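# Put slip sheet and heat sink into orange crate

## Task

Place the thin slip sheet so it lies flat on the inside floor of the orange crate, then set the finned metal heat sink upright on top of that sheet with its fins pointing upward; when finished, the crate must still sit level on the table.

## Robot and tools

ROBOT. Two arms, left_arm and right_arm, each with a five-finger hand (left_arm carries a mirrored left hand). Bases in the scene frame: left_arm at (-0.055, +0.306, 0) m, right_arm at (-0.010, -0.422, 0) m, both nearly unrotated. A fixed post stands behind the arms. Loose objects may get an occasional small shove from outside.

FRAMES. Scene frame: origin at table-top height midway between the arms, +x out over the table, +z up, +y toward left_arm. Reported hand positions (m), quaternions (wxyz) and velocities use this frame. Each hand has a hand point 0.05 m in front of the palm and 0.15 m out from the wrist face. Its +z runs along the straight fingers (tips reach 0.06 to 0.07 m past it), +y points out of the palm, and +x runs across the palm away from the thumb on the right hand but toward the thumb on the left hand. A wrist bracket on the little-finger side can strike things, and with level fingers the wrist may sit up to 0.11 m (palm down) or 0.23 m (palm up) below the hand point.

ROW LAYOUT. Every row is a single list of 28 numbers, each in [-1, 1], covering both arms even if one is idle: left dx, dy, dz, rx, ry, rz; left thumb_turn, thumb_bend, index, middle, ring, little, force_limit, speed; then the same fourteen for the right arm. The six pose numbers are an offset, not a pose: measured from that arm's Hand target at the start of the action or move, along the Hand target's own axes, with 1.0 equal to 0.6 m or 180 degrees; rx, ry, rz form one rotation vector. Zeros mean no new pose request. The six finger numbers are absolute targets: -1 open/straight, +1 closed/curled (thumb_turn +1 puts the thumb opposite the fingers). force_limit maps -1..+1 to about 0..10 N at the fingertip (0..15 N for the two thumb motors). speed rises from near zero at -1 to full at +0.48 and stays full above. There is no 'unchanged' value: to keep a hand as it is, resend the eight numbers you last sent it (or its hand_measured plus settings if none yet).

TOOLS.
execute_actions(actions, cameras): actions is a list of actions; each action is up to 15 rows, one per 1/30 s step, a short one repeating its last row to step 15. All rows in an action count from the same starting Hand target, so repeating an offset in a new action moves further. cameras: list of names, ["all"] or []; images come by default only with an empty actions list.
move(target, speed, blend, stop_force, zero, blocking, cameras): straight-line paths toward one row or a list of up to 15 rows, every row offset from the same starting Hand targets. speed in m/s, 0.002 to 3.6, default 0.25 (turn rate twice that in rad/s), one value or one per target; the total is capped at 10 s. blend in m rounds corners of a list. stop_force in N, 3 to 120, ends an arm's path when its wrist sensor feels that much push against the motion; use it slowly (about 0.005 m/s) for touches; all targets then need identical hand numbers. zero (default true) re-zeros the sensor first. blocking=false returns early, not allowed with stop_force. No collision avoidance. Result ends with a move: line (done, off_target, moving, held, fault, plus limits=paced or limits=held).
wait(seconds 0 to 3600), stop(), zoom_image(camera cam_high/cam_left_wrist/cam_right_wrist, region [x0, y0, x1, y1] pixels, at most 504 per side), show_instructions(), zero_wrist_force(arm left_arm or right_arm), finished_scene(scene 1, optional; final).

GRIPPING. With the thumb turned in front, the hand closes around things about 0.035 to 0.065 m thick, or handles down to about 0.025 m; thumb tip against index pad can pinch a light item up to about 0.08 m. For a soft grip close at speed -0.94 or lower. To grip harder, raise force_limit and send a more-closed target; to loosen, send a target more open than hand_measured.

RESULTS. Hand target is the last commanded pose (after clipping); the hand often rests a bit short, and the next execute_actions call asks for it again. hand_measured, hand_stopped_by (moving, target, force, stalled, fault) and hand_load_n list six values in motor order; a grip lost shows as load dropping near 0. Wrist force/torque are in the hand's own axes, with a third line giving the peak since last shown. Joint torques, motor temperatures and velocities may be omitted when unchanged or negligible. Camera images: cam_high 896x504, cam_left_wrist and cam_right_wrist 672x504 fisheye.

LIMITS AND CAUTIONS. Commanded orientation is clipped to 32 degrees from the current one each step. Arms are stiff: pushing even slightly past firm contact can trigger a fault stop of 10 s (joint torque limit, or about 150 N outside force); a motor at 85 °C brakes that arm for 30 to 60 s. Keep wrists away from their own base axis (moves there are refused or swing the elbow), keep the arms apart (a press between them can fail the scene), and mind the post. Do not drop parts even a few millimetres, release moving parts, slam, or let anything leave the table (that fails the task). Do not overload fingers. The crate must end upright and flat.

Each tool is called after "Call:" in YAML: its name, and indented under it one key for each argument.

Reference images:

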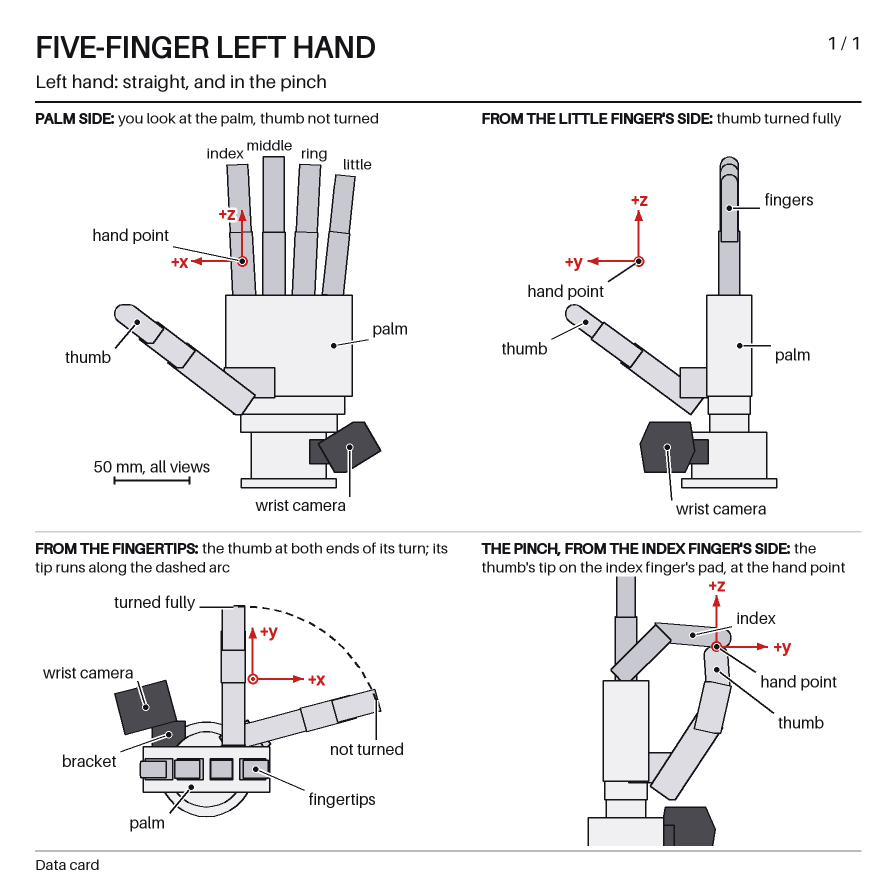

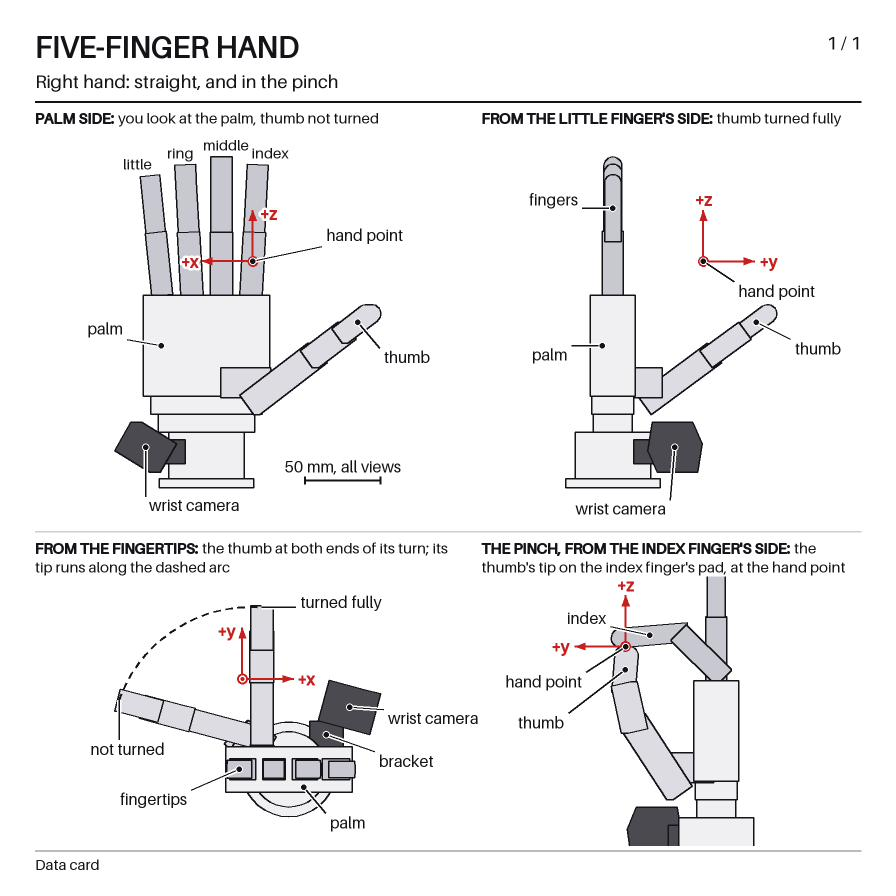

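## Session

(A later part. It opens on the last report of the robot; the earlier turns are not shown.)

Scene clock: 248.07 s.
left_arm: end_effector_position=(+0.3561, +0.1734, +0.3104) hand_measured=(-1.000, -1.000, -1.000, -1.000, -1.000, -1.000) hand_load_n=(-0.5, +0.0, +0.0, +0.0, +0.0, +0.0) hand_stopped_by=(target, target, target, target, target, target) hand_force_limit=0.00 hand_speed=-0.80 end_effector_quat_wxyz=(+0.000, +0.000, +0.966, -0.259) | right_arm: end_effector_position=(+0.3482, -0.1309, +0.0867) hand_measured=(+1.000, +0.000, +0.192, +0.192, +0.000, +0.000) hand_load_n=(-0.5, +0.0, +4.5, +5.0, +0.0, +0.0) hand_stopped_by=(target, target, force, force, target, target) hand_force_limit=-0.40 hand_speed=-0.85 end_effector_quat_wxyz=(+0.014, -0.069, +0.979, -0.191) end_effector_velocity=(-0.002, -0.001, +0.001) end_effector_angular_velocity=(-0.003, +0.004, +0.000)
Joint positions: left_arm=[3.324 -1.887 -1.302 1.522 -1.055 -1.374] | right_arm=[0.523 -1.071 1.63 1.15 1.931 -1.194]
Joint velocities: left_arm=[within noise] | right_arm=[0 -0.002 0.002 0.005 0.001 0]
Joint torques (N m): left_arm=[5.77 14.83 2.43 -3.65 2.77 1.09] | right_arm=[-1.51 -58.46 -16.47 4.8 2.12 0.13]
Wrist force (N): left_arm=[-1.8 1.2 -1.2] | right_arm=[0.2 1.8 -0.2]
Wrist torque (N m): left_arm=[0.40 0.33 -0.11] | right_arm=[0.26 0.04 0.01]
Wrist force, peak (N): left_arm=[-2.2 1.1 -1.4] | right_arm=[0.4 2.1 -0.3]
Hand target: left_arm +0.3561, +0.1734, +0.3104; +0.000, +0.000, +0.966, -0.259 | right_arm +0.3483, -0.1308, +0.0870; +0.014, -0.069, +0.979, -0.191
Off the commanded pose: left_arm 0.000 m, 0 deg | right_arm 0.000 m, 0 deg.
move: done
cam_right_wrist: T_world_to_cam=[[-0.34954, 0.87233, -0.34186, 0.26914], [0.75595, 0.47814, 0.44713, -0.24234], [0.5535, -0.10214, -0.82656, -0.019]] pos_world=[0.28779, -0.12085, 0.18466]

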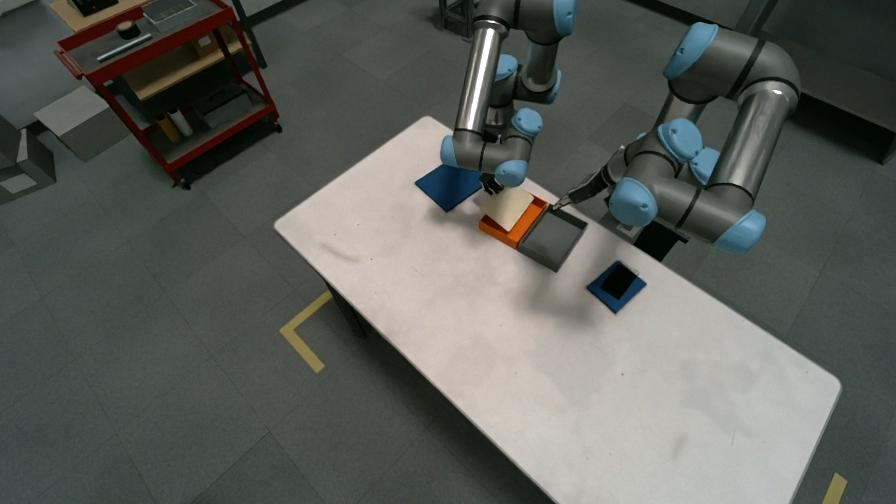

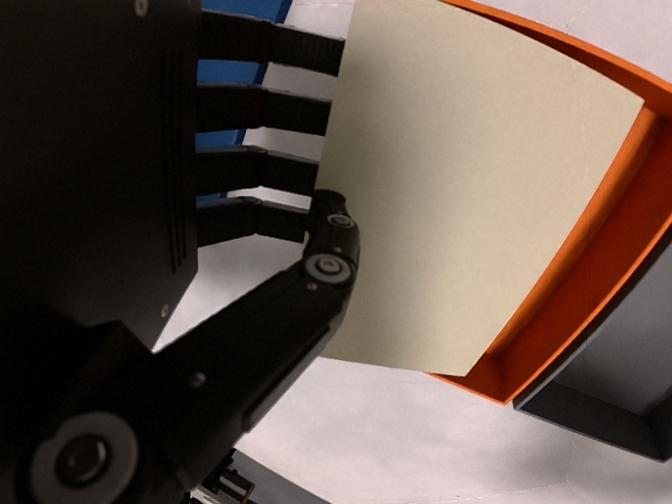

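Call:
move:
  target: [0,0,0,0,0,0,-1,-1,-1,-1,-1,-1,0,-0.8,-0.0015,-0.0124,0.0410,-0.0167,0.0031,0.0077,1,0.0,0.35,0.35,0,0,-0.4,-0.85]
  speed: 0.04
  cameras: ["cam_high","cam_right_wrist"]

Call:
zoom_image:
  camera: "cam_high"
  region: [460, 150, 560, 260]

Call:
zoom_image:
  camera: "cam_right_wrist"
  region: [180, 0, 672, 504]

Scene clock: 255.37 s.
left_arm: end_effector_position=(+0.3561, +0.1734, +0.3104) hand_measured=(-1.000, -1.000, -1.000, -1.000, -1.000, -1.000) hand_load_n=(+0.0, +0.0, -0.5, +0.0, +0.0, +0.0) hand_stopped_by=(target, target, target, target, target, target) hand_force_limit=0.00 hand_speed=-0.80 end_effector_quat_wxyz=(+0.000, +0.000, +0.966, -0.259) | right_arm: end_effector_position=(+0.3513, -0.1467, +0.0669) hand_measured=(+1.000, +0.000, +0.192, +0.192, +0.000, +0.000) hand_load_n=(-0.5, +0.0, +5.0, +5.0, +0.0, +0.0) hand_stopped_by=(target, target, force, force, target, target) hand_force_limit=-0.40 hand_speed=-0.85 end_effector_quat_wxyz=(+0.009, -0.057, +0.985, -0.165)
Joint positions: left_arm=[3.324 -1.887 -1.302 1.522 -1.055 -1.374] | right_arm=[0.458 -1.083 1.694 1.065 1.886 -1.241]
Joint torques (N m): left_arm=[5.75 15.63 2.96 -3.18 2.65 1.1] | right_arm=[7.36 -50.12 -30.38 4.98 2.23 1.1]
Wrist force (N): left_arm=[-1.9 1.4 -1.1] | right_arm=[0.5 1.7 -0.2]
Wrist torque (N m): left_arm=[0.42 0.35 -0.13] | right_arm=[0.24 0.00 0.10]
Wrist force, peak (N): left_arm=[-2.2 1.4 -1.3] | right_arm=[0.2 2.1 -1.1]
Hand target: left_arm +0.3561, +0.1734, +0.3104; +0.000, +0.000, +0.966, -0.259 | right_arm +0.3514, -0.1467, +0.0670; +0.009, -0.057, +0.985, -0.165
Off the commanded pose: left_arm 0.000 m, 0 deg | right_arm 0.000 m, 0 deg.
move: done
cam_right_wrist: T_world_to_cam=[[-0.32866, 0.89773, -0.29335, 0.27045], [0.77109, 0.43441, 0.46551, -0.24126], [0.54534, -0.07321, -0.83501, -0.03101]] pos_world=[0.29183, -0.14026, 0.16575]

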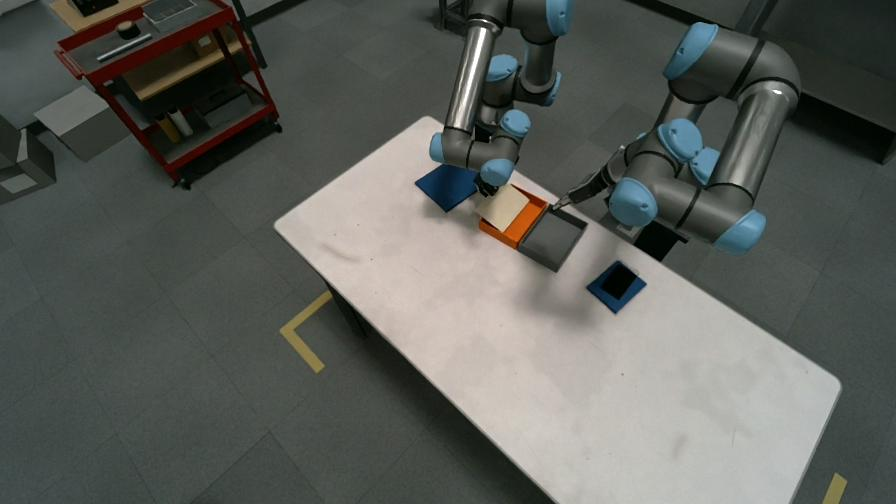

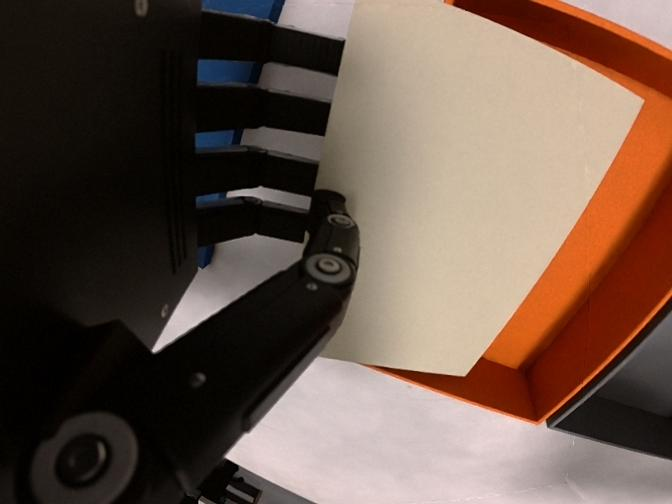

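Scaled by 4.582 from the camera's image (finer frame: 1280x720).

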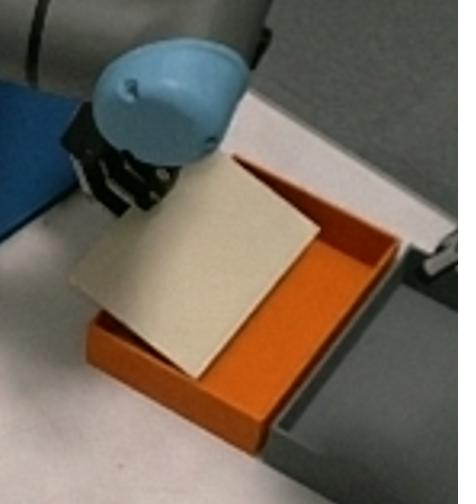

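Scaled by 1.000.

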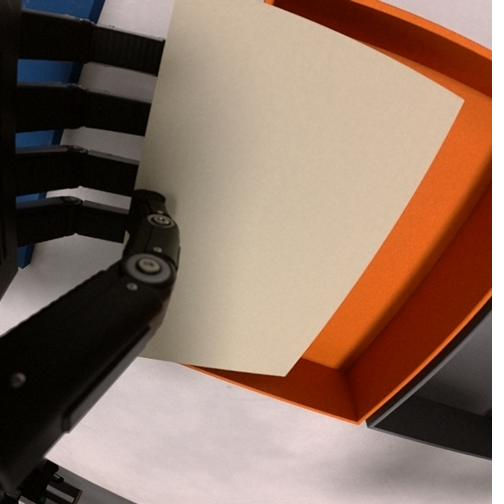

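Call:
move:
  target: [0,0,0,0,0,0,-1,-1,-1,-1,-1,-1,0,-0.8,0,0.0023,0.0274,0,0,0,1,0.0,0.35,0.35,0,0,-0.4,-0.85]
  speed: 0.03
  cameras: []

Call:
move:
  target: [0,0,0,0,0,0,-1,-1,-1,-1,-1,-1,0,-0.8,0,0.0076,0.022,0,0,0,1,0.0,0.35,0.35,0,0,-0.4,-0.85]
  speed: 0.005
  stop_force: 3
  cameras: ["cam_high","cam_right_wrist"]

Call:
zoom_image:
  camera: "cam_high"
  region: [460, 150, 560, 260]

Call:
zoom_image:
  camera: "cam_right_wrist"
  region: [180, 0, 672, 504]

Scene clock: 259.80 s.
left_arm: end_effector_position=(+0.3561, +0.1734, +0.3104) hand_measured=(-1.000, -1.000, -1.000, -1.000, -1.000, -1.000) hand_load_n=(+0.0, +0.0, +0.0, +0.0, +0.0, +0.0) hand_stopped_by=(target, target, target, target, target, target) hand_force_limit=0.00 hand_speed=-0.80 end_effector_quat_wxyz=(+0.000, +0.000, +0.966, -0.259) | right_arm: end_effector_position=(+0.3518, -0.1508, +0.0507) hand_measured=(+1.000, +0.000, +0.192, +0.192, +0.000, +0.000) hand_load_n=(-0.5, -2.5, +8.0, +7.0, +0.0, +0.0) hand_stopped_by=(target, target, force, force, target, target) hand_force_limit=-0.40 hand_speed=-0.85 end_effector_quat_wxyz=(+0.009, -0.057, +0.985, -0.165)
Joint positions: left_arm=[3.324 -1.887 -1.302 1.522 -1.055 -1.374] | right_arm=[0.449 -1.065 1.716 1.023 1.887 -1.251]
Joint torques (N m): left_arm=[5.94 15.72 2.42 -2.67 2.69 0.85] | right_arm=[4.24 -45.59 -24.72 4.34 2.17 0.71]
Wrist force (N): left_arm=[-2.2 1.1 -1.5] | right_arm=[-0.7 0.9 -5.6]
Wrist torque (N m): left_arm=[0.41 0.37 -0.13] | right_arm=[0.20 0.25 0.03]
Wrist force, peak (N): left_arm=[-2.2 1.4 -1.4] | right_arm=[0.5 1.6 -6.2]
Hand target: left_arm +0.3561, +0.1734, +0.3104; +0.000, +0.000, +0.966, -0.259 | right_arm +0.3519, -0.1507, +0.0510; +0.009, -0.057, +0.985, -0.165
Off the commanded pose: left_arm 0.000 m, 0 deg | right_arm 0.000 m, 0 deg.
move: done

Scene clock: 261.73 s.
left_arm: end_effector_position=(+0.3561, +0.1734, +0.3104) hand_measured=(-1.000, -1.000, -1.000, -1.000, -1.000, -1.000) hand_load_n=(+0.0, +0.0, +0.0, +0.0, +0.0, +0.0) hand_stopped_by=(target, target, target, target, target, target) hand_force_limit=0.00 hand_speed=-0.80 end_effector_quat_wxyz=(+0.000, +0.000, +0.966, -0.259) | right_arm: end_effector_position=(+0.3519, -0.1507, +0.0480) hand_measured=(+1.000, +0.002, +0.192, +0.192, +0.000, +0.000) hand_load_n=(-1.0, -4.5, +10.5, +9.0, +0.0, +0.0) hand_stopped_by=(target, target, force, force, target, target) hand_force_limit=-0.40 hand_speed=-0.85 end_effector_quat_wxyz=(+0.009, -0.057, +0.985, -0.165)
Joint positions: left_arm=[3.324 -1.887 -1.302 1.522 -1.055 -1.374] | right_arm=[0.449 -1.061 1.718 1.017 1.887 -1.251]
Joint torques (N m): left_arm=[5.48 16.61 2.97 -2.51 2.67 0.75] | right_arm=[6.99 -49.8 -25.82 4.19 0.93 1.01]
Wrist force (N): left_arm=[-2.0 1.2 -1.3] | right_arm=[-1.3 0.4 -8.6]
Wrist torque (N m): left_arm=[0.40 0.34 -0.12] | right_arm=[0.21 0.35 0.00]
Wrist force, peak (N): left_arm=[-2.1 1.3 -1.5] | right_arm=[-1.0 1.1 -9.2]
Hand target: left_arm +0.3561, +0.1734, +0.3104; +0.000, +0.000, +0.966, -0.259 | right_arm +0.3519, -0.1507, +0.0480; +0.009, -0.057, +0.985, -0.165 (not the last commanded pose)
Off the commanded pose: left_arm 0.000 m, 0 deg | right_arm 0.011 m, 0 deg.
move: contact (right_arm)
cam_right_wrist: T_world_to_cam=[[-0.32864, 0.89774, -0.29335, 0.26857], [0.77097, 0.43441, 0.46572, -0.23118], [0.54553, -0.07311, -0.8349, -0.04755]] pos_world=[0.29244, -0.14416, 0.14675]

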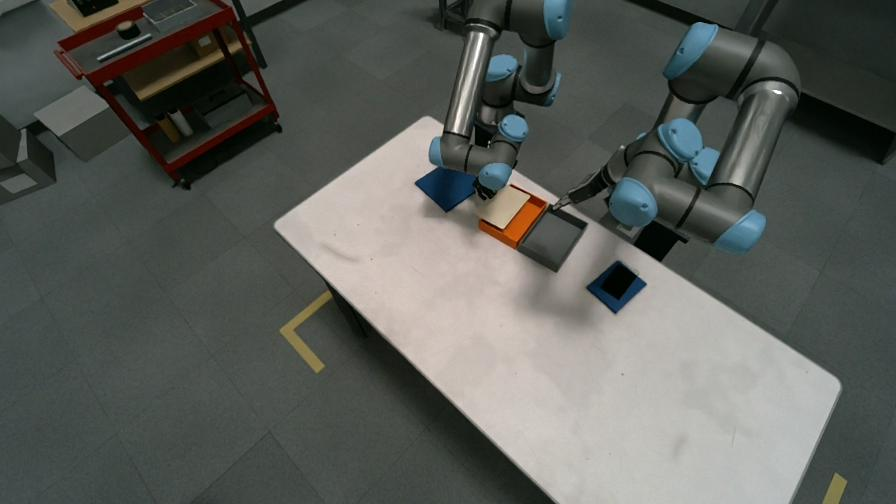

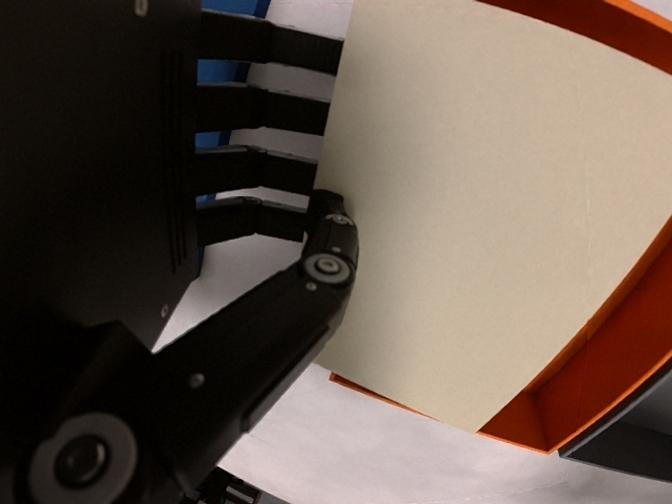

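Scaled by 4.582 from the camera's image (finer frame: 1280x720).

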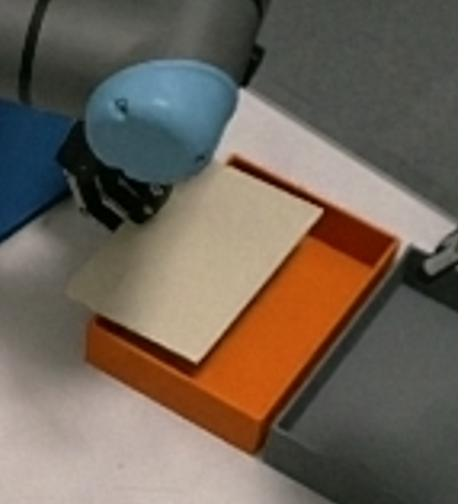

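Scaled by 1.000.

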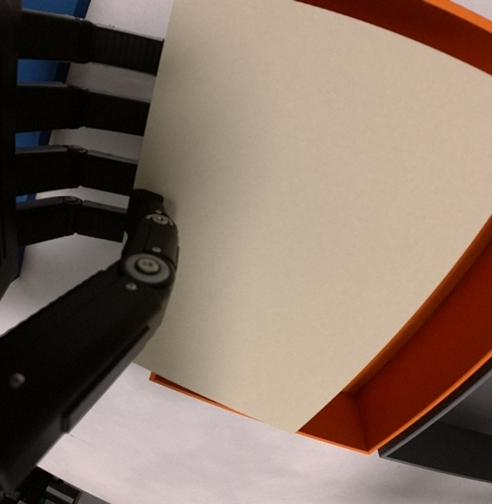

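Call:
move:
  target: [0,0,0,0,0,0,-1,-1,-1,-1,-1,-1,0,-0.8,0,-0.0054,-0.0158,0,0,0,1,0.0,0.35,0.35,0,0,-0.4,-0.85]
  speed: 0.02
  cameras: ["cam_high","cam_right_wrist"]

Call:
zoom_image:
  camera: "cam_high"
  region: [460, 150, 560, 260]

Call:
zoom_image:
  camera: "cam_right_wrist"
  region: [180, 0, 672, 504]

Scene clock: 266.20 s.
left_arm: end_effector_position=(+0.3561, +0.1734, +0.3104) hand_measured=(-1.000, -1.000, -1.000, -1.000, -1.000, -1.000) hand_load_n=(+0.0, +0.0, +0.0, +0.0, +0.0, +0.0) hand_stopped_by=(target, target, target, target, target, target) hand_force_limit=0.00 hand_speed=-0.80 end_effector_quat_wxyz=(+0.000, +0.000, +0.966, -0.259) | right_arm: end_effector_position=(+0.3519, -0.1507, +0.0582) hand_measured=(+1.000, +0.000, +0.192, +0.192, +0.000, +0.000) hand_load_n=(-0.5, +0.0, +4.5, +5.0, +0.0, +0.0) hand_stopped_by=(target, target, force, force, target, target) hand_force_limit=-0.40 hand_speed=-0.85 end_effector_quat_wxyz=(+0.010, -0.057, +0.985, -0.165)
Joint positions: left_arm=[3.324 -1.887 -1.302 1.522 -1.055 -1.374] | right_arm=[0.449 -1.076 1.709 1.04 1.887 -1.251]
Joint torques (N m): left_arm=[5.32 16.72 2.41 -2.12 2.71 0.61] | right_arm=[8.28 -34.28 -19.26 0.22 0.52 1.06]
Wrist force (N): left_arm=[-2.2 1.2 -1.3] | right_arm=[0.3 1.2 -0.2]
Wrist torque (N m): left_arm=[0.40 0.38 -0.14] | right_arm=[0.15 0.02 0.07]
Wrist force, peak (N): left_arm=[-2.2 1.2 -1.5] | right_arm=[-1.2 0.7 -8.8]
Hand target: left_arm +0.3561, +0.1734, +0.3104; +0.000, +0.000, +0.966, -0.259 | right_arm +0.3519, -0.1507, +0.0580; +0.009, -0.057, +0.985, -0.165
Off the commanded pose: left_arm 0.000 m, 0 deg | right_arm 0.000 m, 0 deg.
move: done
cam_right_wrist: T_world_to_cam=[[-0.32867, 0.89773, -0.29336, 0.27157], [0.77096, 0.43444, 0.46571, -0.23592], [0.54553, -0.07311, -0.8349, -0.03903]] pos_world=[0.29244, -0.14416, 0.15695]

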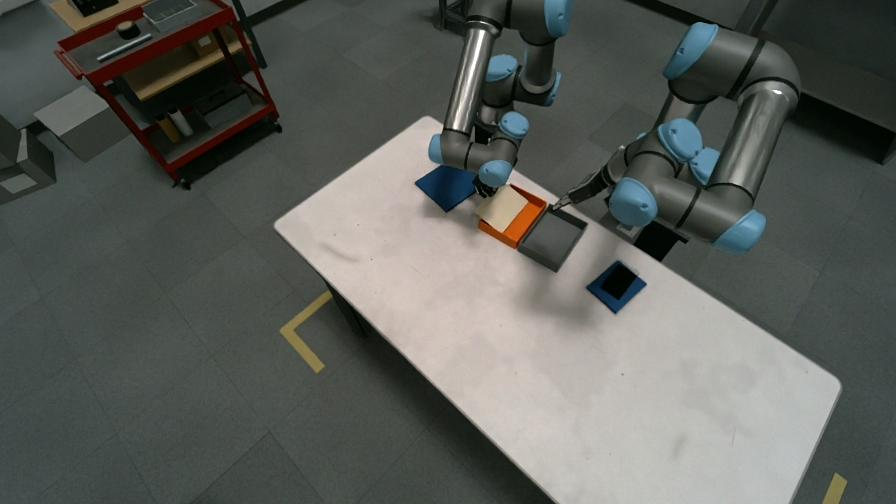

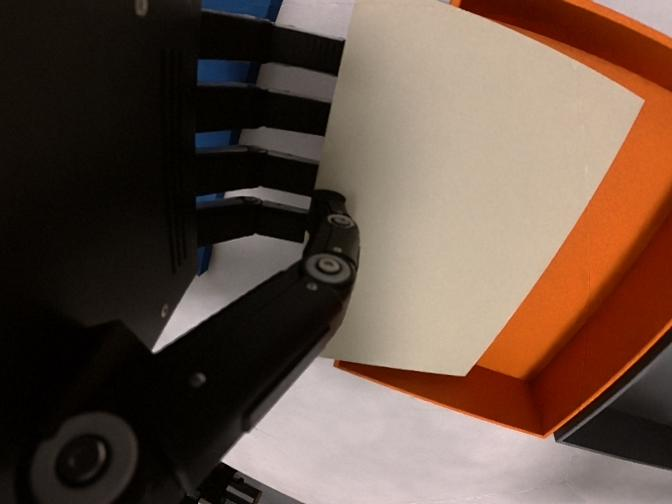

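Scaled by 4.582 from the camera's image (finer frame: 1280x720).

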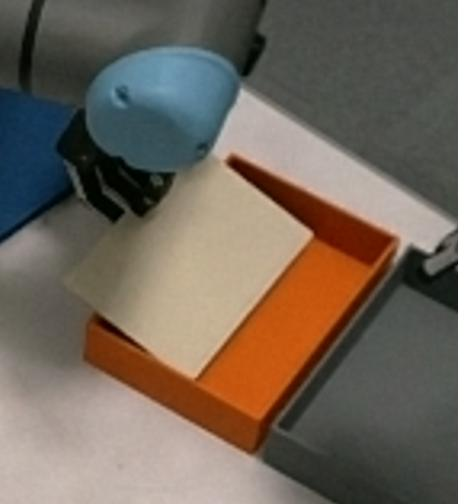

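Scaled by 1.000.

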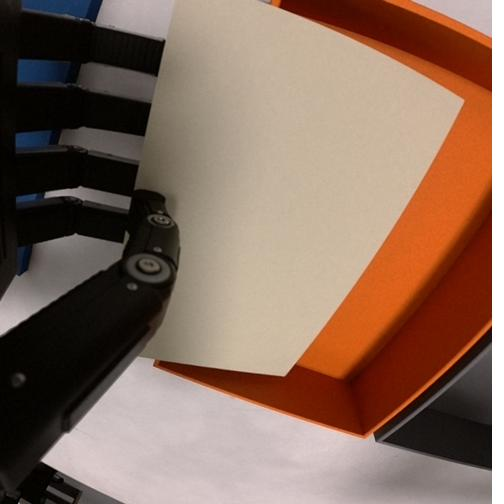

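Call:
move:
  target: [0,0,0,0,0,0,-1,-1,-1,-1,-1,-1,0,-0.8,0,0,0,0.0361,0,0,1,0.0,0.35,0.35,0,0,-0.4,-0.85]
  speed: 0.03
  cameras: []

Scene clock: 270.33 s.
left_arm: end_effector_position=(+0.3561, +0.1734, +0.3104) hand_measured=(-1.000, -1.000, -1.000, -1.000, -1.000, -1.000) hand_load_n=(+0.0, -0.5, +0.0, +0.0, +0.0, +0.0) hand_stopped_by=(target, target, target, target, target, target) hand_force_limit=0.00 hand_speed=-0.80 end_effector_quat_wxyz=(+0.000, +0.000, +0.966, -0.259) | right_arm: end_effector_position=(+0.3519, -0.1507, +0.0580) hand_measured=(+1.000, +0.000, +0.192, +0.192, +0.000, +0.000) hand_load_n=(-0.5, -1.0, +4.5, +5.0, -0.5, +0.0) hand_stopped_by=(target, target, force, force, target, target) hand_force_limit=-0.40 hand_speed=-0.85 end_effector_quat_wxyz=(+0.013, -0.056, +0.974, -0.221) end_effector_velocity=(-0.001, +0.000, -0.001) end_effector_angular_velocity=(+0.004, +0.005, +0.001)
Joint positions: left_arm=[3.324 -1.887 -1.302 1.522 -1.055 -1.374] | right_arm=[0.513 -1.027 1.664 1.104 1.985 -1.168]
Joint velocities: left_arm=[within noise] | right_arm=[-0.002 0 0.001 0 -0.005 -0.004]
Joint torques (N m): left_arm=[5.99 16.84 2.37 -1.69 2.69 0.4] | right_arm=[-7.98 -41.51 -13.62 0.4 -1.13 -1.01]
Wrist force (N): left_arm=[-2.1 1.1 -1.3] | right_arm=[-0.5 1.7 -3.1]
Wrist torque (N m): left_arm=[0.39 0.36 -0.12] | right_arm=[0.23 0.17 -0.01]
Wrist force, peak (N): left_arm=[-2.3 1.3 -1.3] | right_arm=[-0.5 2.0 -3.3]
Hand target: left_arm +0.3561, +0.1734, +0.3104; +0.000, +0.000, +0.966, -0.259 | right_arm +0.3519, -0.1507, +0.0580; +0.013, -0.056, +0.974, -0.221
Off the commanded pose: left_arm 0.000 m, 0 deg | right_arm 0.000 m, 0 deg.
move: done

Call:
wait:
  seconds: 0.3
  cameras: ["cam_high","cam_right_wrist"]

Call:
zoom_image:
  camera: "cam_high"
  region: [460, 150, 560, 260]

Call:
zoom_image:
  camera: "cam_right_wrist"
  region: [180, 0, 672, 504]

Scene clock: 272.90 s.
left_arm: end_effector_position=(+0.3561, +0.1734, +0.3104) hand_measured=(-1.000, -1.000, -1.000, -1.000, -1.000, -1.000) hand_load_n=(+0.0, +0.0, +0.0, +0.0, +0.0, +0.0) hand_stopped_by=(target, target, target, target, target, target) hand_force_limit=0.00 hand_speed=-0.80 end_effector_quat_wxyz=(+0.000, +0.000, +0.966, -0.259) | right_arm: end_effector_position=(+0.3519, -0.1507, +0.0580) hand_measured=(+1.000, +0.000, +0.192, +0.192, +0.000, +0.000) hand_load_n=(-0.5, -1.0, +4.5, +5.5, +0.0, +0.0) hand_stopped_by=(target, target, force, force, target, target) hand_force_limit=-0.40 hand_speed=-0.85 end_effector_quat_wxyz=(+0.013, -0.056, +0.974, -0.221)
Joint positions: left_arm=[3.324 -1.887 -1.302 1.522 -1.055 -1.374] | right_arm=[0.513 -1.027 1.664 1.104 1.985 -1.168]
Joint torques (N m): left_arm=[5.84 16.89 2.06 -1.42 2.8 0.34] | right_arm=[-8.5 -55.43 2.74 -0.26 -0.49 -0.94]
Wrist force (N): left_arm=[-2.0 1.4 -1.3] | right_arm=[-0.1 1.1 -3.2]
Wrist torque (N m): left_arm=[0.43 0.35 -0.13] | right_arm=[0.21 0.14 -0.01]
Wrist force, peak (N): left_arm=[-2.1 1.3 -1.3] | right_arm=[-0.1 1.0 -3.4]
Hand target: left_arm +0.3561, +0.1734, +0.3104; +0.000, +0.000, +0.966, -0.259 | right_arm +0.3519, -0.1507, +0.0580; +0.013, -0.056, +0.974, -0.221
Off the commanded pose: left_arm 0.000 m, 0 deg | right_arm 0.000 m, 0 deg.
wait: 0.30 s; at rest from the start
cam_right_wrist: T_world_to_cam=[[-0.32415, 0.85885, -0.39663, 0.27009], [0.76519, 0.48456, 0.4239, -0.22376], [0.55625, -0.16609, -0.81425, -0.05817]] pos_world=[0.29113, -0.1332, 0.15462]

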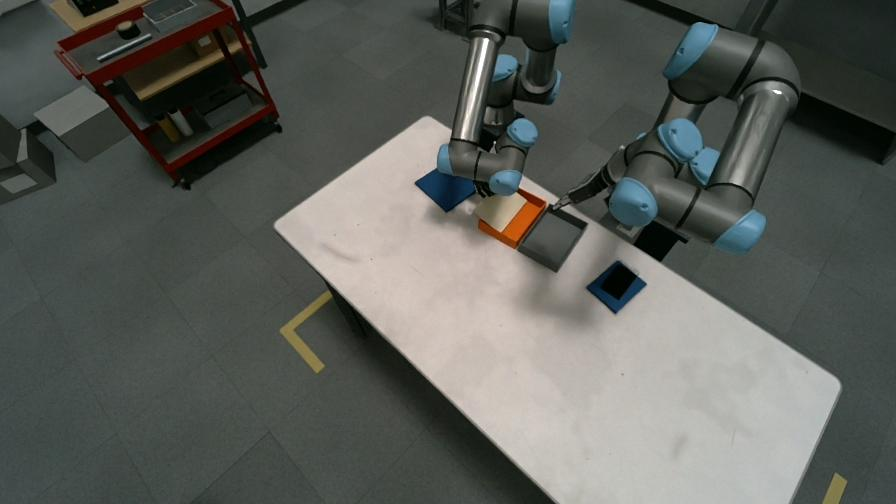

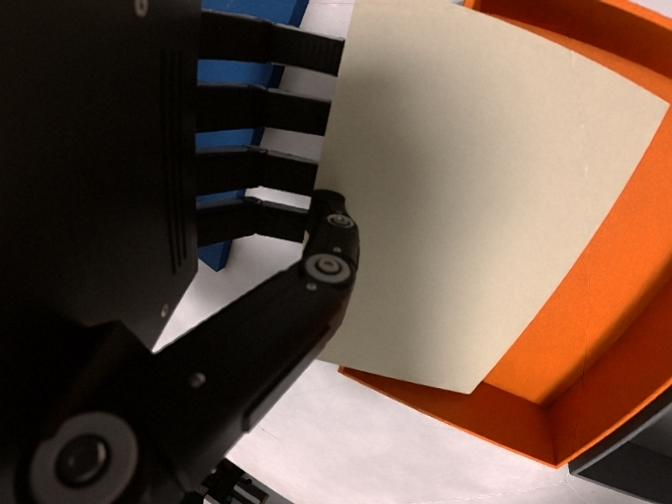

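Scaled by 4.582 from the camera's image (finer frame: 1280x720).

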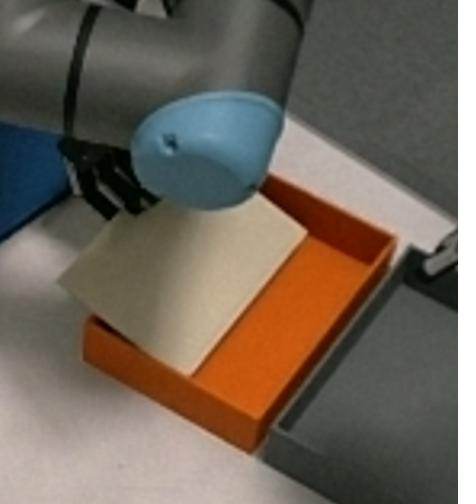

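Scaled by 1.000.

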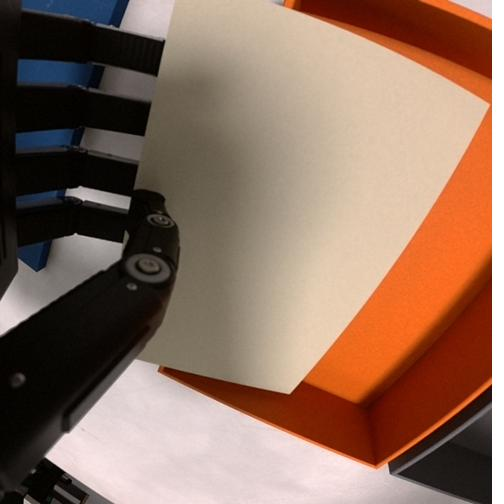

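Call:
move:
  target:
    - [0,0,0,0,0,0,-1,-1,-1,-1,-1,-1,0,-0.8,0,-0.0043,-0.009,0,0,0,1,0.0,0.35,0.35,0,0,-0.4,-0.85]
    - [0,0,0,0,0,0,-1,-1,-1,-1,-1,-1,0,-0.8,0,0.0092,-0.0155,0.0167,0,0,1,0.0,0.35,0.35,0,0,-0.4,-0.85]
  speed: 0.03
  blend: [0.002,0]
  cameras: ["cam_high","cam_right_wrist"]

Call:
zoom_image:
  camera: "cam_high"
  region: [460, 150, 560, 260]

Scene clock: 283.87 s.
left_arm: end_effector_position=(+0.3561, +0.1734, +0.3104) hand_measured=(-1.000, -1.000, -1.000, -1.000, -1.000, -1.000) hand_load_n=(+0.0, +0.0, +0.0, +0.0, +0.0, +0.0) hand_stopped_by=(target, target, target, target, target, target) hand_force_limit=0.00 hand_speed=-0.80 end_effector_quat_wxyz=(+0.000, +0.000, +0.966, -0.259) | right_arm: end_effector_position=(+0.3509, -0.1417, +0.0640) hand_measured=(+1.000, +0.000, +0.192, +0.192, +0.000, +0.000) hand_load_n=(-0.5, +0.0, +4.5, +5.0, +0.0, +0.0) hand_stopped_by=(target, target, force, force, target, target) hand_force_limit=-0.40 hand_speed=-0.85 end_effector_quat_wxyz=(+0.014, -0.056, +0.968, -0.246) end_effector_velocity=(+0.001, +0.000, -0.001) end_effector_angular_velocity=(+0.006, -0.001, +0.001)
Joint positions: left_arm=[3.324 -1.887 -1.302 1.522 -1.055 -1.374] | right_arm=[0.559 -0.998 1.62 1.164 2.024 -1.108]
Joint velocities: left_arm=[within noise] | right_arm=[-0.004 -0.001 0.001 -0.006 -0.004 -0.006]
Joint torques (N m): left_arm=[5.72 17.91 2.4 -0.96 2.7 0.18] | right_arm=[-7.61 -53.18 -0.85 0.29 -1.15 -1]
Wrist force (N): left_arm=[-1.9 1.2 -1.2] | right_arm=[0.2 1.4 -0.2]
Wrist torque (N m): left_arm=[0.40 0.33 -0.11] | right_arm=[0.17 0.06 -0.01]
Wrist force, peak (N): left_arm=[-2.3 1.0 -1.5] | right_arm=[-0.2 1.1 -3.3]
Hand target: left_arm +0.3561, +0.1734, +0.3104; +0.000, +0.000, +0.966, -0.259 | right_arm +0.3509, -0.1418, +0.0640; +0.014, -0.056, +0.968, -0.246
Off the commanded pose: left_arm 0.000 m, 0 deg | right_arm 0.000 m, 0 deg.
move: done
cam_right_wrist: T_world_to_cam=[[-0.32171, 0.83671, -0.44319, 0.2634], [0.76267, 0.50638, 0.40238, -0.22454], [0.5611, -0.20855, -0.80105, -0.05976]] pos_world=[0.28952, -0.11915, 0.15922]

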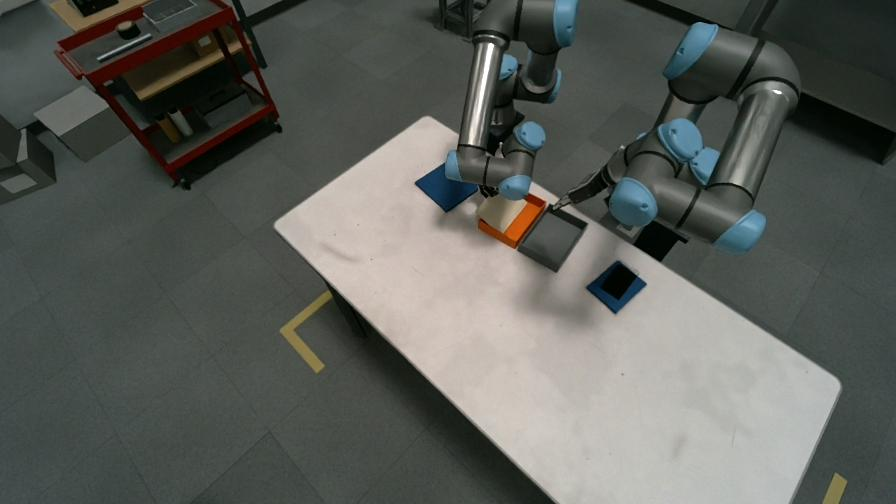

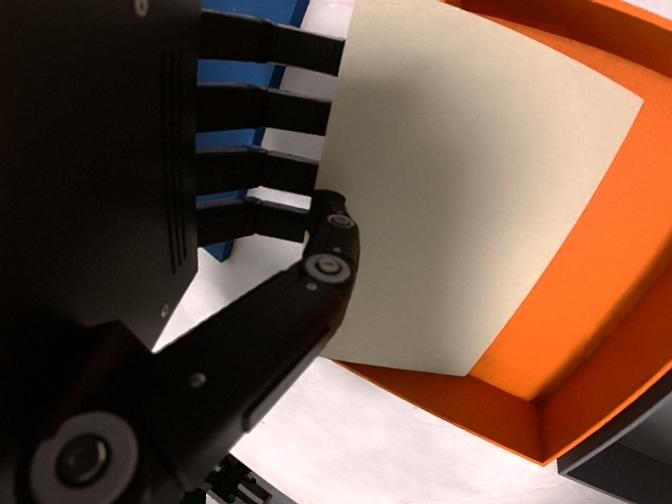

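Scaled by 4.582 from the camera's image (finer frame: 1280x720).

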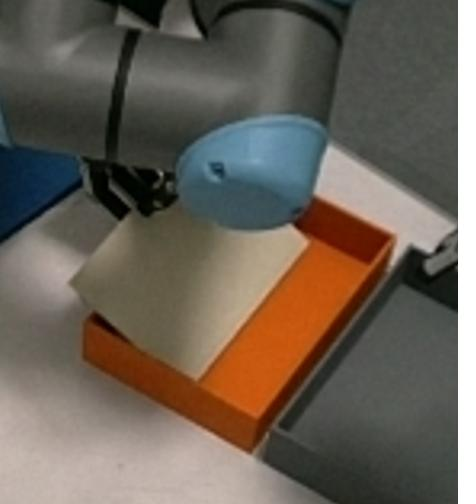

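Call:
move:
  target: [0,0,0,0,0,0,-1,-1,-1,-1,-1,-1,0,-0.8,0,0.0112,0.0205,0,0,0,1,0.0,0.35,0.35,0,0,-0.4,-0.85]
  speed: 0.005
  stop_force: 3
  cameras: ["cam_high","cam_right_wrist"]

Call:
zoom_image:
  camera: "cam_high"
  region: [460, 150, 560, 260]

Scene clock: 288.63 s.
left_arm: end_effector_position=(+0.3561, +0.1734, +0.3104) hand_measured=(-1.000, -1.000, -1.000, -1.000, -1.000, -1.000) hand_load_n=(+0.0, +0.0, +0.0, +0.0, +0.0, +0.0) hand_stopped_by=(target, target, target, target, target, target) hand_force_limit=0.00 hand_speed=-0.80 end_effector_quat_wxyz=(+0.000, +0.000, +0.966, -0.259) | right_arm: end_effector_position=(+0.3509, -0.1418, +0.0573) hand_measured=(+1.000, +0.000, +0.192, +0.192, +0.000, +0.000) hand_load_n=(-0.5, -0.5, +3.5, +5.0, +0.0, +0.0) hand_stopped_by=(target, target, force, force, target, target) hand_force_limit=-0.40 hand_speed=-0.85 end_effector_quat_wxyz=(+0.014, -0.056, +0.968, -0.246)
Joint positions: left_arm=[3.324 -1.887 -1.302 1.522 -1.055 -1.374] | right_arm=[0.559 -0.99 1.626 1.15 2.023 -1.108]
Joint torques (N m): left_arm=[5.7 18.52 2.24 -0.36 2.71 0.09] | right_arm=[-1.82 -56.41 -27.91 4.8 -0.91 1.16]
Wrist force (N): left_arm=[-2.0 1.2 -1.4] | right_arm=[-1.1 1.1 -3.5]
Wrist torque (N m): left_arm=[0.41 0.35 -0.13] | right_arm=[0.22 0.21 -0.04]
Wrist force, peak (N): left_arm=[-2.2 1.4 -1.3] | right_arm=[-1.1 1.3 -3.8]
Hand target: left_arm +0.3561, +0.1734, +0.3104; +0.000, +0.000, +0.966, -0.259 | right_arm +0.3509, -0.1417, +0.0573; +0.014, -0.056, +0.968, -0.246 (not the last commanded pose)
Off the commanded pose: left_arm 0.000 m, 0 deg | right_arm 0.007 m, 0 deg.
move: contact (right_arm)
cam_right_wrist: T_world_to_cam=[[-0.32158, 0.83697, -0.4428, 0.26045], [0.76273, 0.50608, 0.40264, -0.22189], [0.56109, -0.20825, -0.80113, -0.06509]] pos_world=[0.28952, -0.11925, 0.15252]

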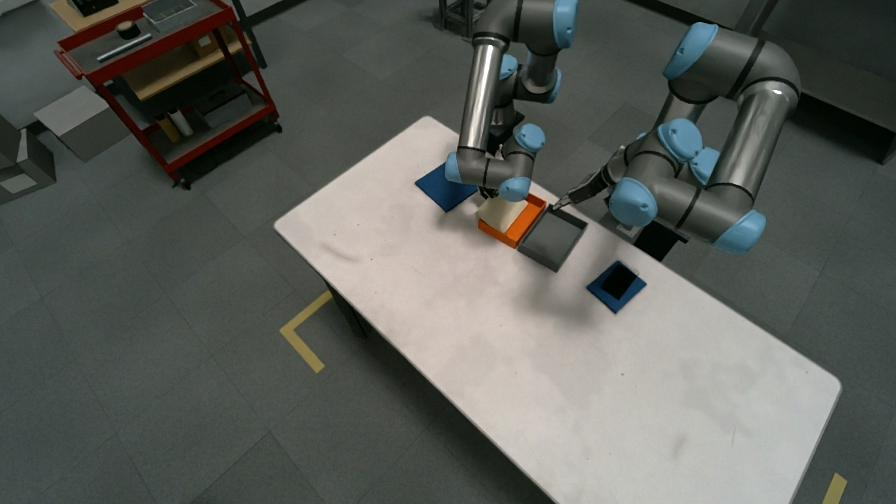

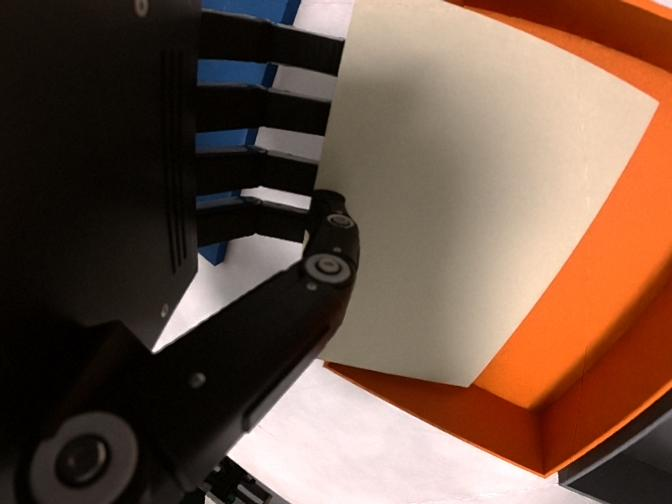

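Scaled by 4.582 from the camera's image (finer frame: 1280x720).

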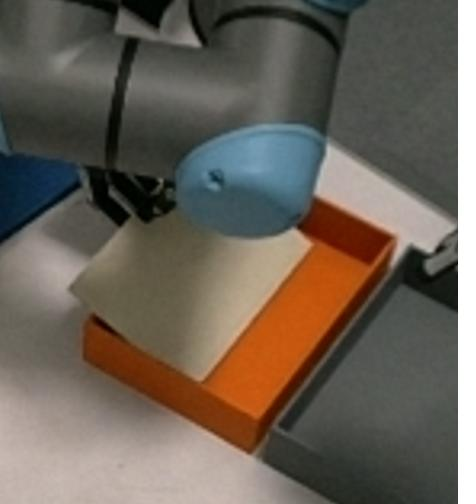

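Call:
move:
  target:
    - [0,0,0,0,0,0,-1,-1,-1,-1,-1,-1,0,-0.8,0,-0.0032,-0.0059,0,0,0,1,0.0,0.35,0.35,0,0,-0.4,-0.85]
    - [0,0,0,0,0,0,-1,-1,-1,-1,-1,-1,0,-0.8,0,-0.0006,-0.001,0.0244,0,0,1,0.0,0.35,0.35,0,0,-0.4,-0.85]
  speed: 0.02
  blend: [0.002,0]
  cameras: ["cam_high","cam_right_wrist"]

Call:
zoom_image:
  camera: "cam_high"
  region: [460, 150, 560, 260]

Scene clock: 296.50 s.
left_arm: end_effector_position=(+0.3561, +0.1734, +0.3104) hand_measured=(-1.000, -1.000, -1.000, -1.000, -1.000, -1.000) hand_load_n=(+0.0, +0.0, +0.0, +0.0, +0.0, +0.0) hand_stopped_by=(target, target, target, target, target, target) hand_force_limit=0.00 hand_speed=-0.80 end_effector_quat_wxyz=(+0.000, +0.000, +0.966, -0.259) | right_arm: end_effector_position=(+0.3509, -0.1418, +0.0580) hand_measured=(+1.000, +0.000, +0.192, +0.192, +0.000, +0.000) hand_load_n=(-0.5, -0.5, +4.0, +5.0, +0.0, +0.0) hand_stopped_by=(target, target, force, force, target, target) hand_force_limit=-0.40 hand_speed=-0.85 end_effector_quat_wxyz=(+0.016, -0.055, +0.957, -0.283)
Joint positions: left_arm=[3.324 -1.887 -1.302 1.522 -1.055 -1.374] | right_arm=[0.596 -0.953 1.595 1.203 2.082 -1.048]
Joint torques (N m): left_arm=[5.27 19.24 2.01 -0.43 2.69 -0.03] | right_arm=[-6.98 -40.89 -18.37 1.54 -0.83 -0.85]
Wrist force (N): left_arm=[-2.0 1.2 -1.3] | right_arm=[-0.3 1.1 -4.1]
Wrist torque (N m): left_arm=[0.41 0.34 -0.12] | right_arm=[0.22 0.20 -0.02]
Wrist force, peak (N): left_arm=[-2.3 1.4 -1.2] | right_arm=[-0.3 1.3 -4.2]
Hand target: left_arm +0.3561, +0.1734, +0.3104; +0.000, +0.000, +0.966, -0.259 | right_arm +0.3509, -0.1418, +0.0580; +0.016, -0.055, +0.957, -0.283
Off the commanded pose: left_arm 0.000 m, 0 deg | right_arm 0.000 m, 0 deg.
move: done
cam_right_wrist: T_world_to_cam=[[-0.31751, 0.80047, -0.50836, 0.25795], [0.75925, 0.53578, 0.36943, -0.21483], [0.56809, -0.26867, -0.77787, -0.07693]] pos_world=[0.28871, -0.11205, 0.15066]

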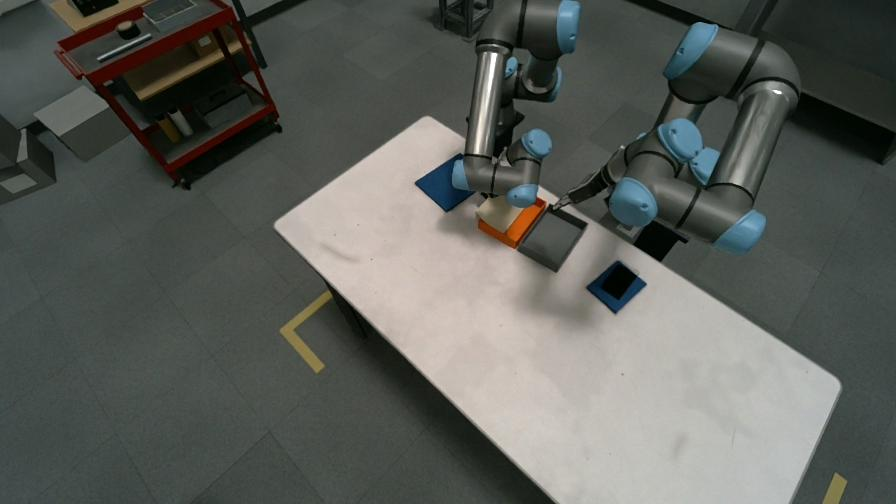

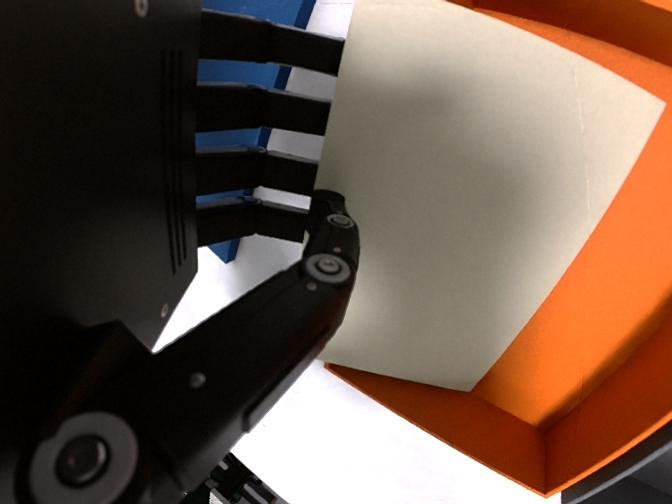

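Scaled by 4.582 from the camera's image (finer frame: 1280x720).

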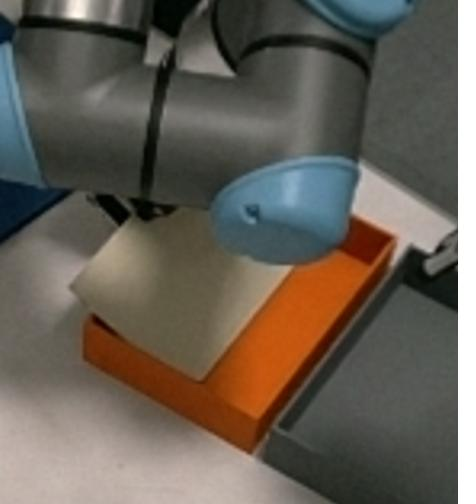

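Call:
move:
  target: [0,0,0,0,0,0,-1,-1,-1,-1,-1,-1,0,-0.8,0,-0.0027,-0.0042,0.0083,0,0,1,0.0,0.35,0.35,0,0,-0.4,-0.85]
  speed: 0.02
  cameras: ["cam_high","cam_right_wrist"]

Scene clock: 301.90 s.
left_arm: end_effector_position=(+0.3561, +0.1734, +0.3104) hand_measured=(-1.000, -1.000, -1.000, -1.000, -1.000, -1.000) hand_load_n=(+0.0, +0.0, +0.0, +0.0, +0.0, +0.0) hand_stopped_by=(target, target, target, target, target, target) hand_force_limit=0.00 hand_speed=-0.80 end_effector_quat_wxyz=(+0.000, +0.000, +0.966, -0.259) | right_arm: end_effector_position=(+0.3509, -0.1418, +0.0611) hand_measured=(+1.000, +0.000, +0.192, +0.192, +0.000, +0.000) hand_load_n=(-0.5, +0.0, +4.0, +5.0, +0.5, +0.0) hand_stopped_by=(target, target, force, force, target, target) hand_force_limit=-0.40 hand_speed=-0.85 end_effector_quat_wxyz=(+0.017, -0.055, +0.954, -0.296)
Joint positions: left_arm=[3.324 -1.887 -1.302 1.522 -1.055 -1.374] | right_arm=[0.608 -0.943 1.583 1.228 2.101 -1.027]
Joint torques (N m): left_arm=[4.94 19.73 2.37 -0.43 2.7 -0.08] | right_arm=[-5.76 -33.46 -17.68 0.29 -0.6 -0.73]
Wrist force (N): left_arm=[-2.2 1.3 -1.2] | right_arm=[-0.1 1.8 -1.1]
Wrist torque (N m): left_arm=[0.42 0.38 -0.14] | right_arm=[0.19 0.14 0.00]
Wrist force, peak (N): left_arm=[-2.3 1.2 -1.5] | right_arm=[-0.2 1.3 -4.3]
Hand target: left_arm +0.3561, +0.1734, +0.3104; +0.000, +0.000, +0.966, -0.259 | right_arm +0.3509, -0.1418, +0.0610; +0.017, -0.055, +0.954, -0.295
Off the commanded pose: left_arm 0.000 m, 0 deg | right_arm 0.000 m, 0 deg.
move: done
cam_right_wrist: T_world_to_cam=[[-0.31593, 0.78707, -0.52982, 0.25837], [0.7582, 0.54513, 0.35771, -0.21349], [0.57037, -0.2887, -0.76898, -0.07874]] pos_world=[0.28841, -0.10971, 0.15271]

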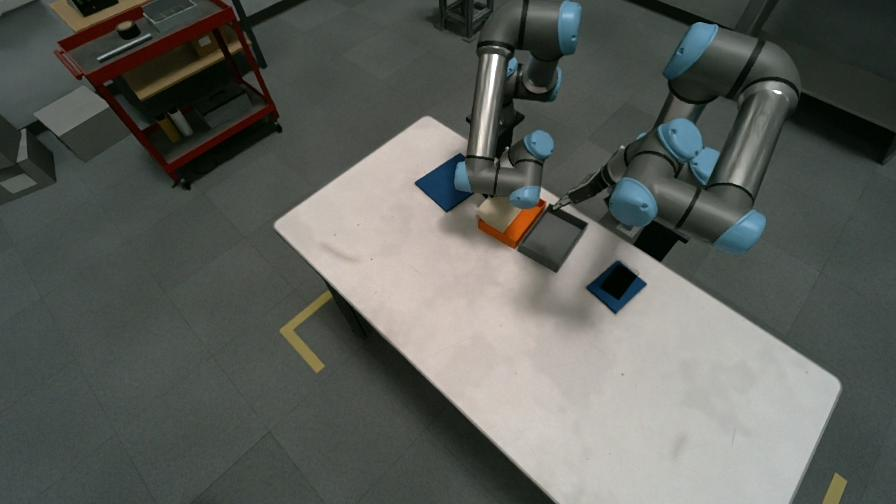

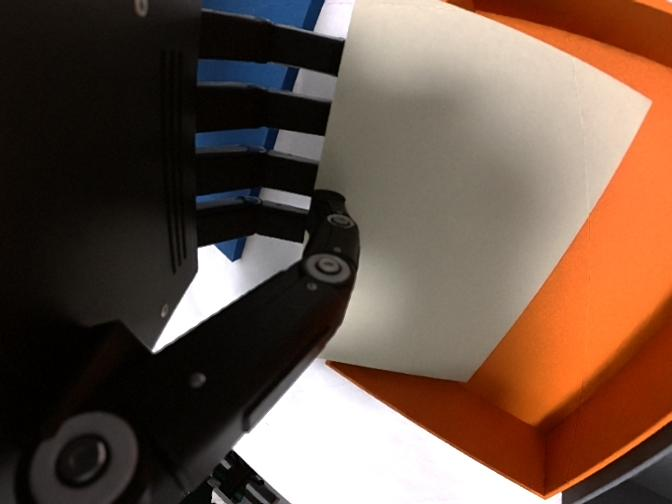

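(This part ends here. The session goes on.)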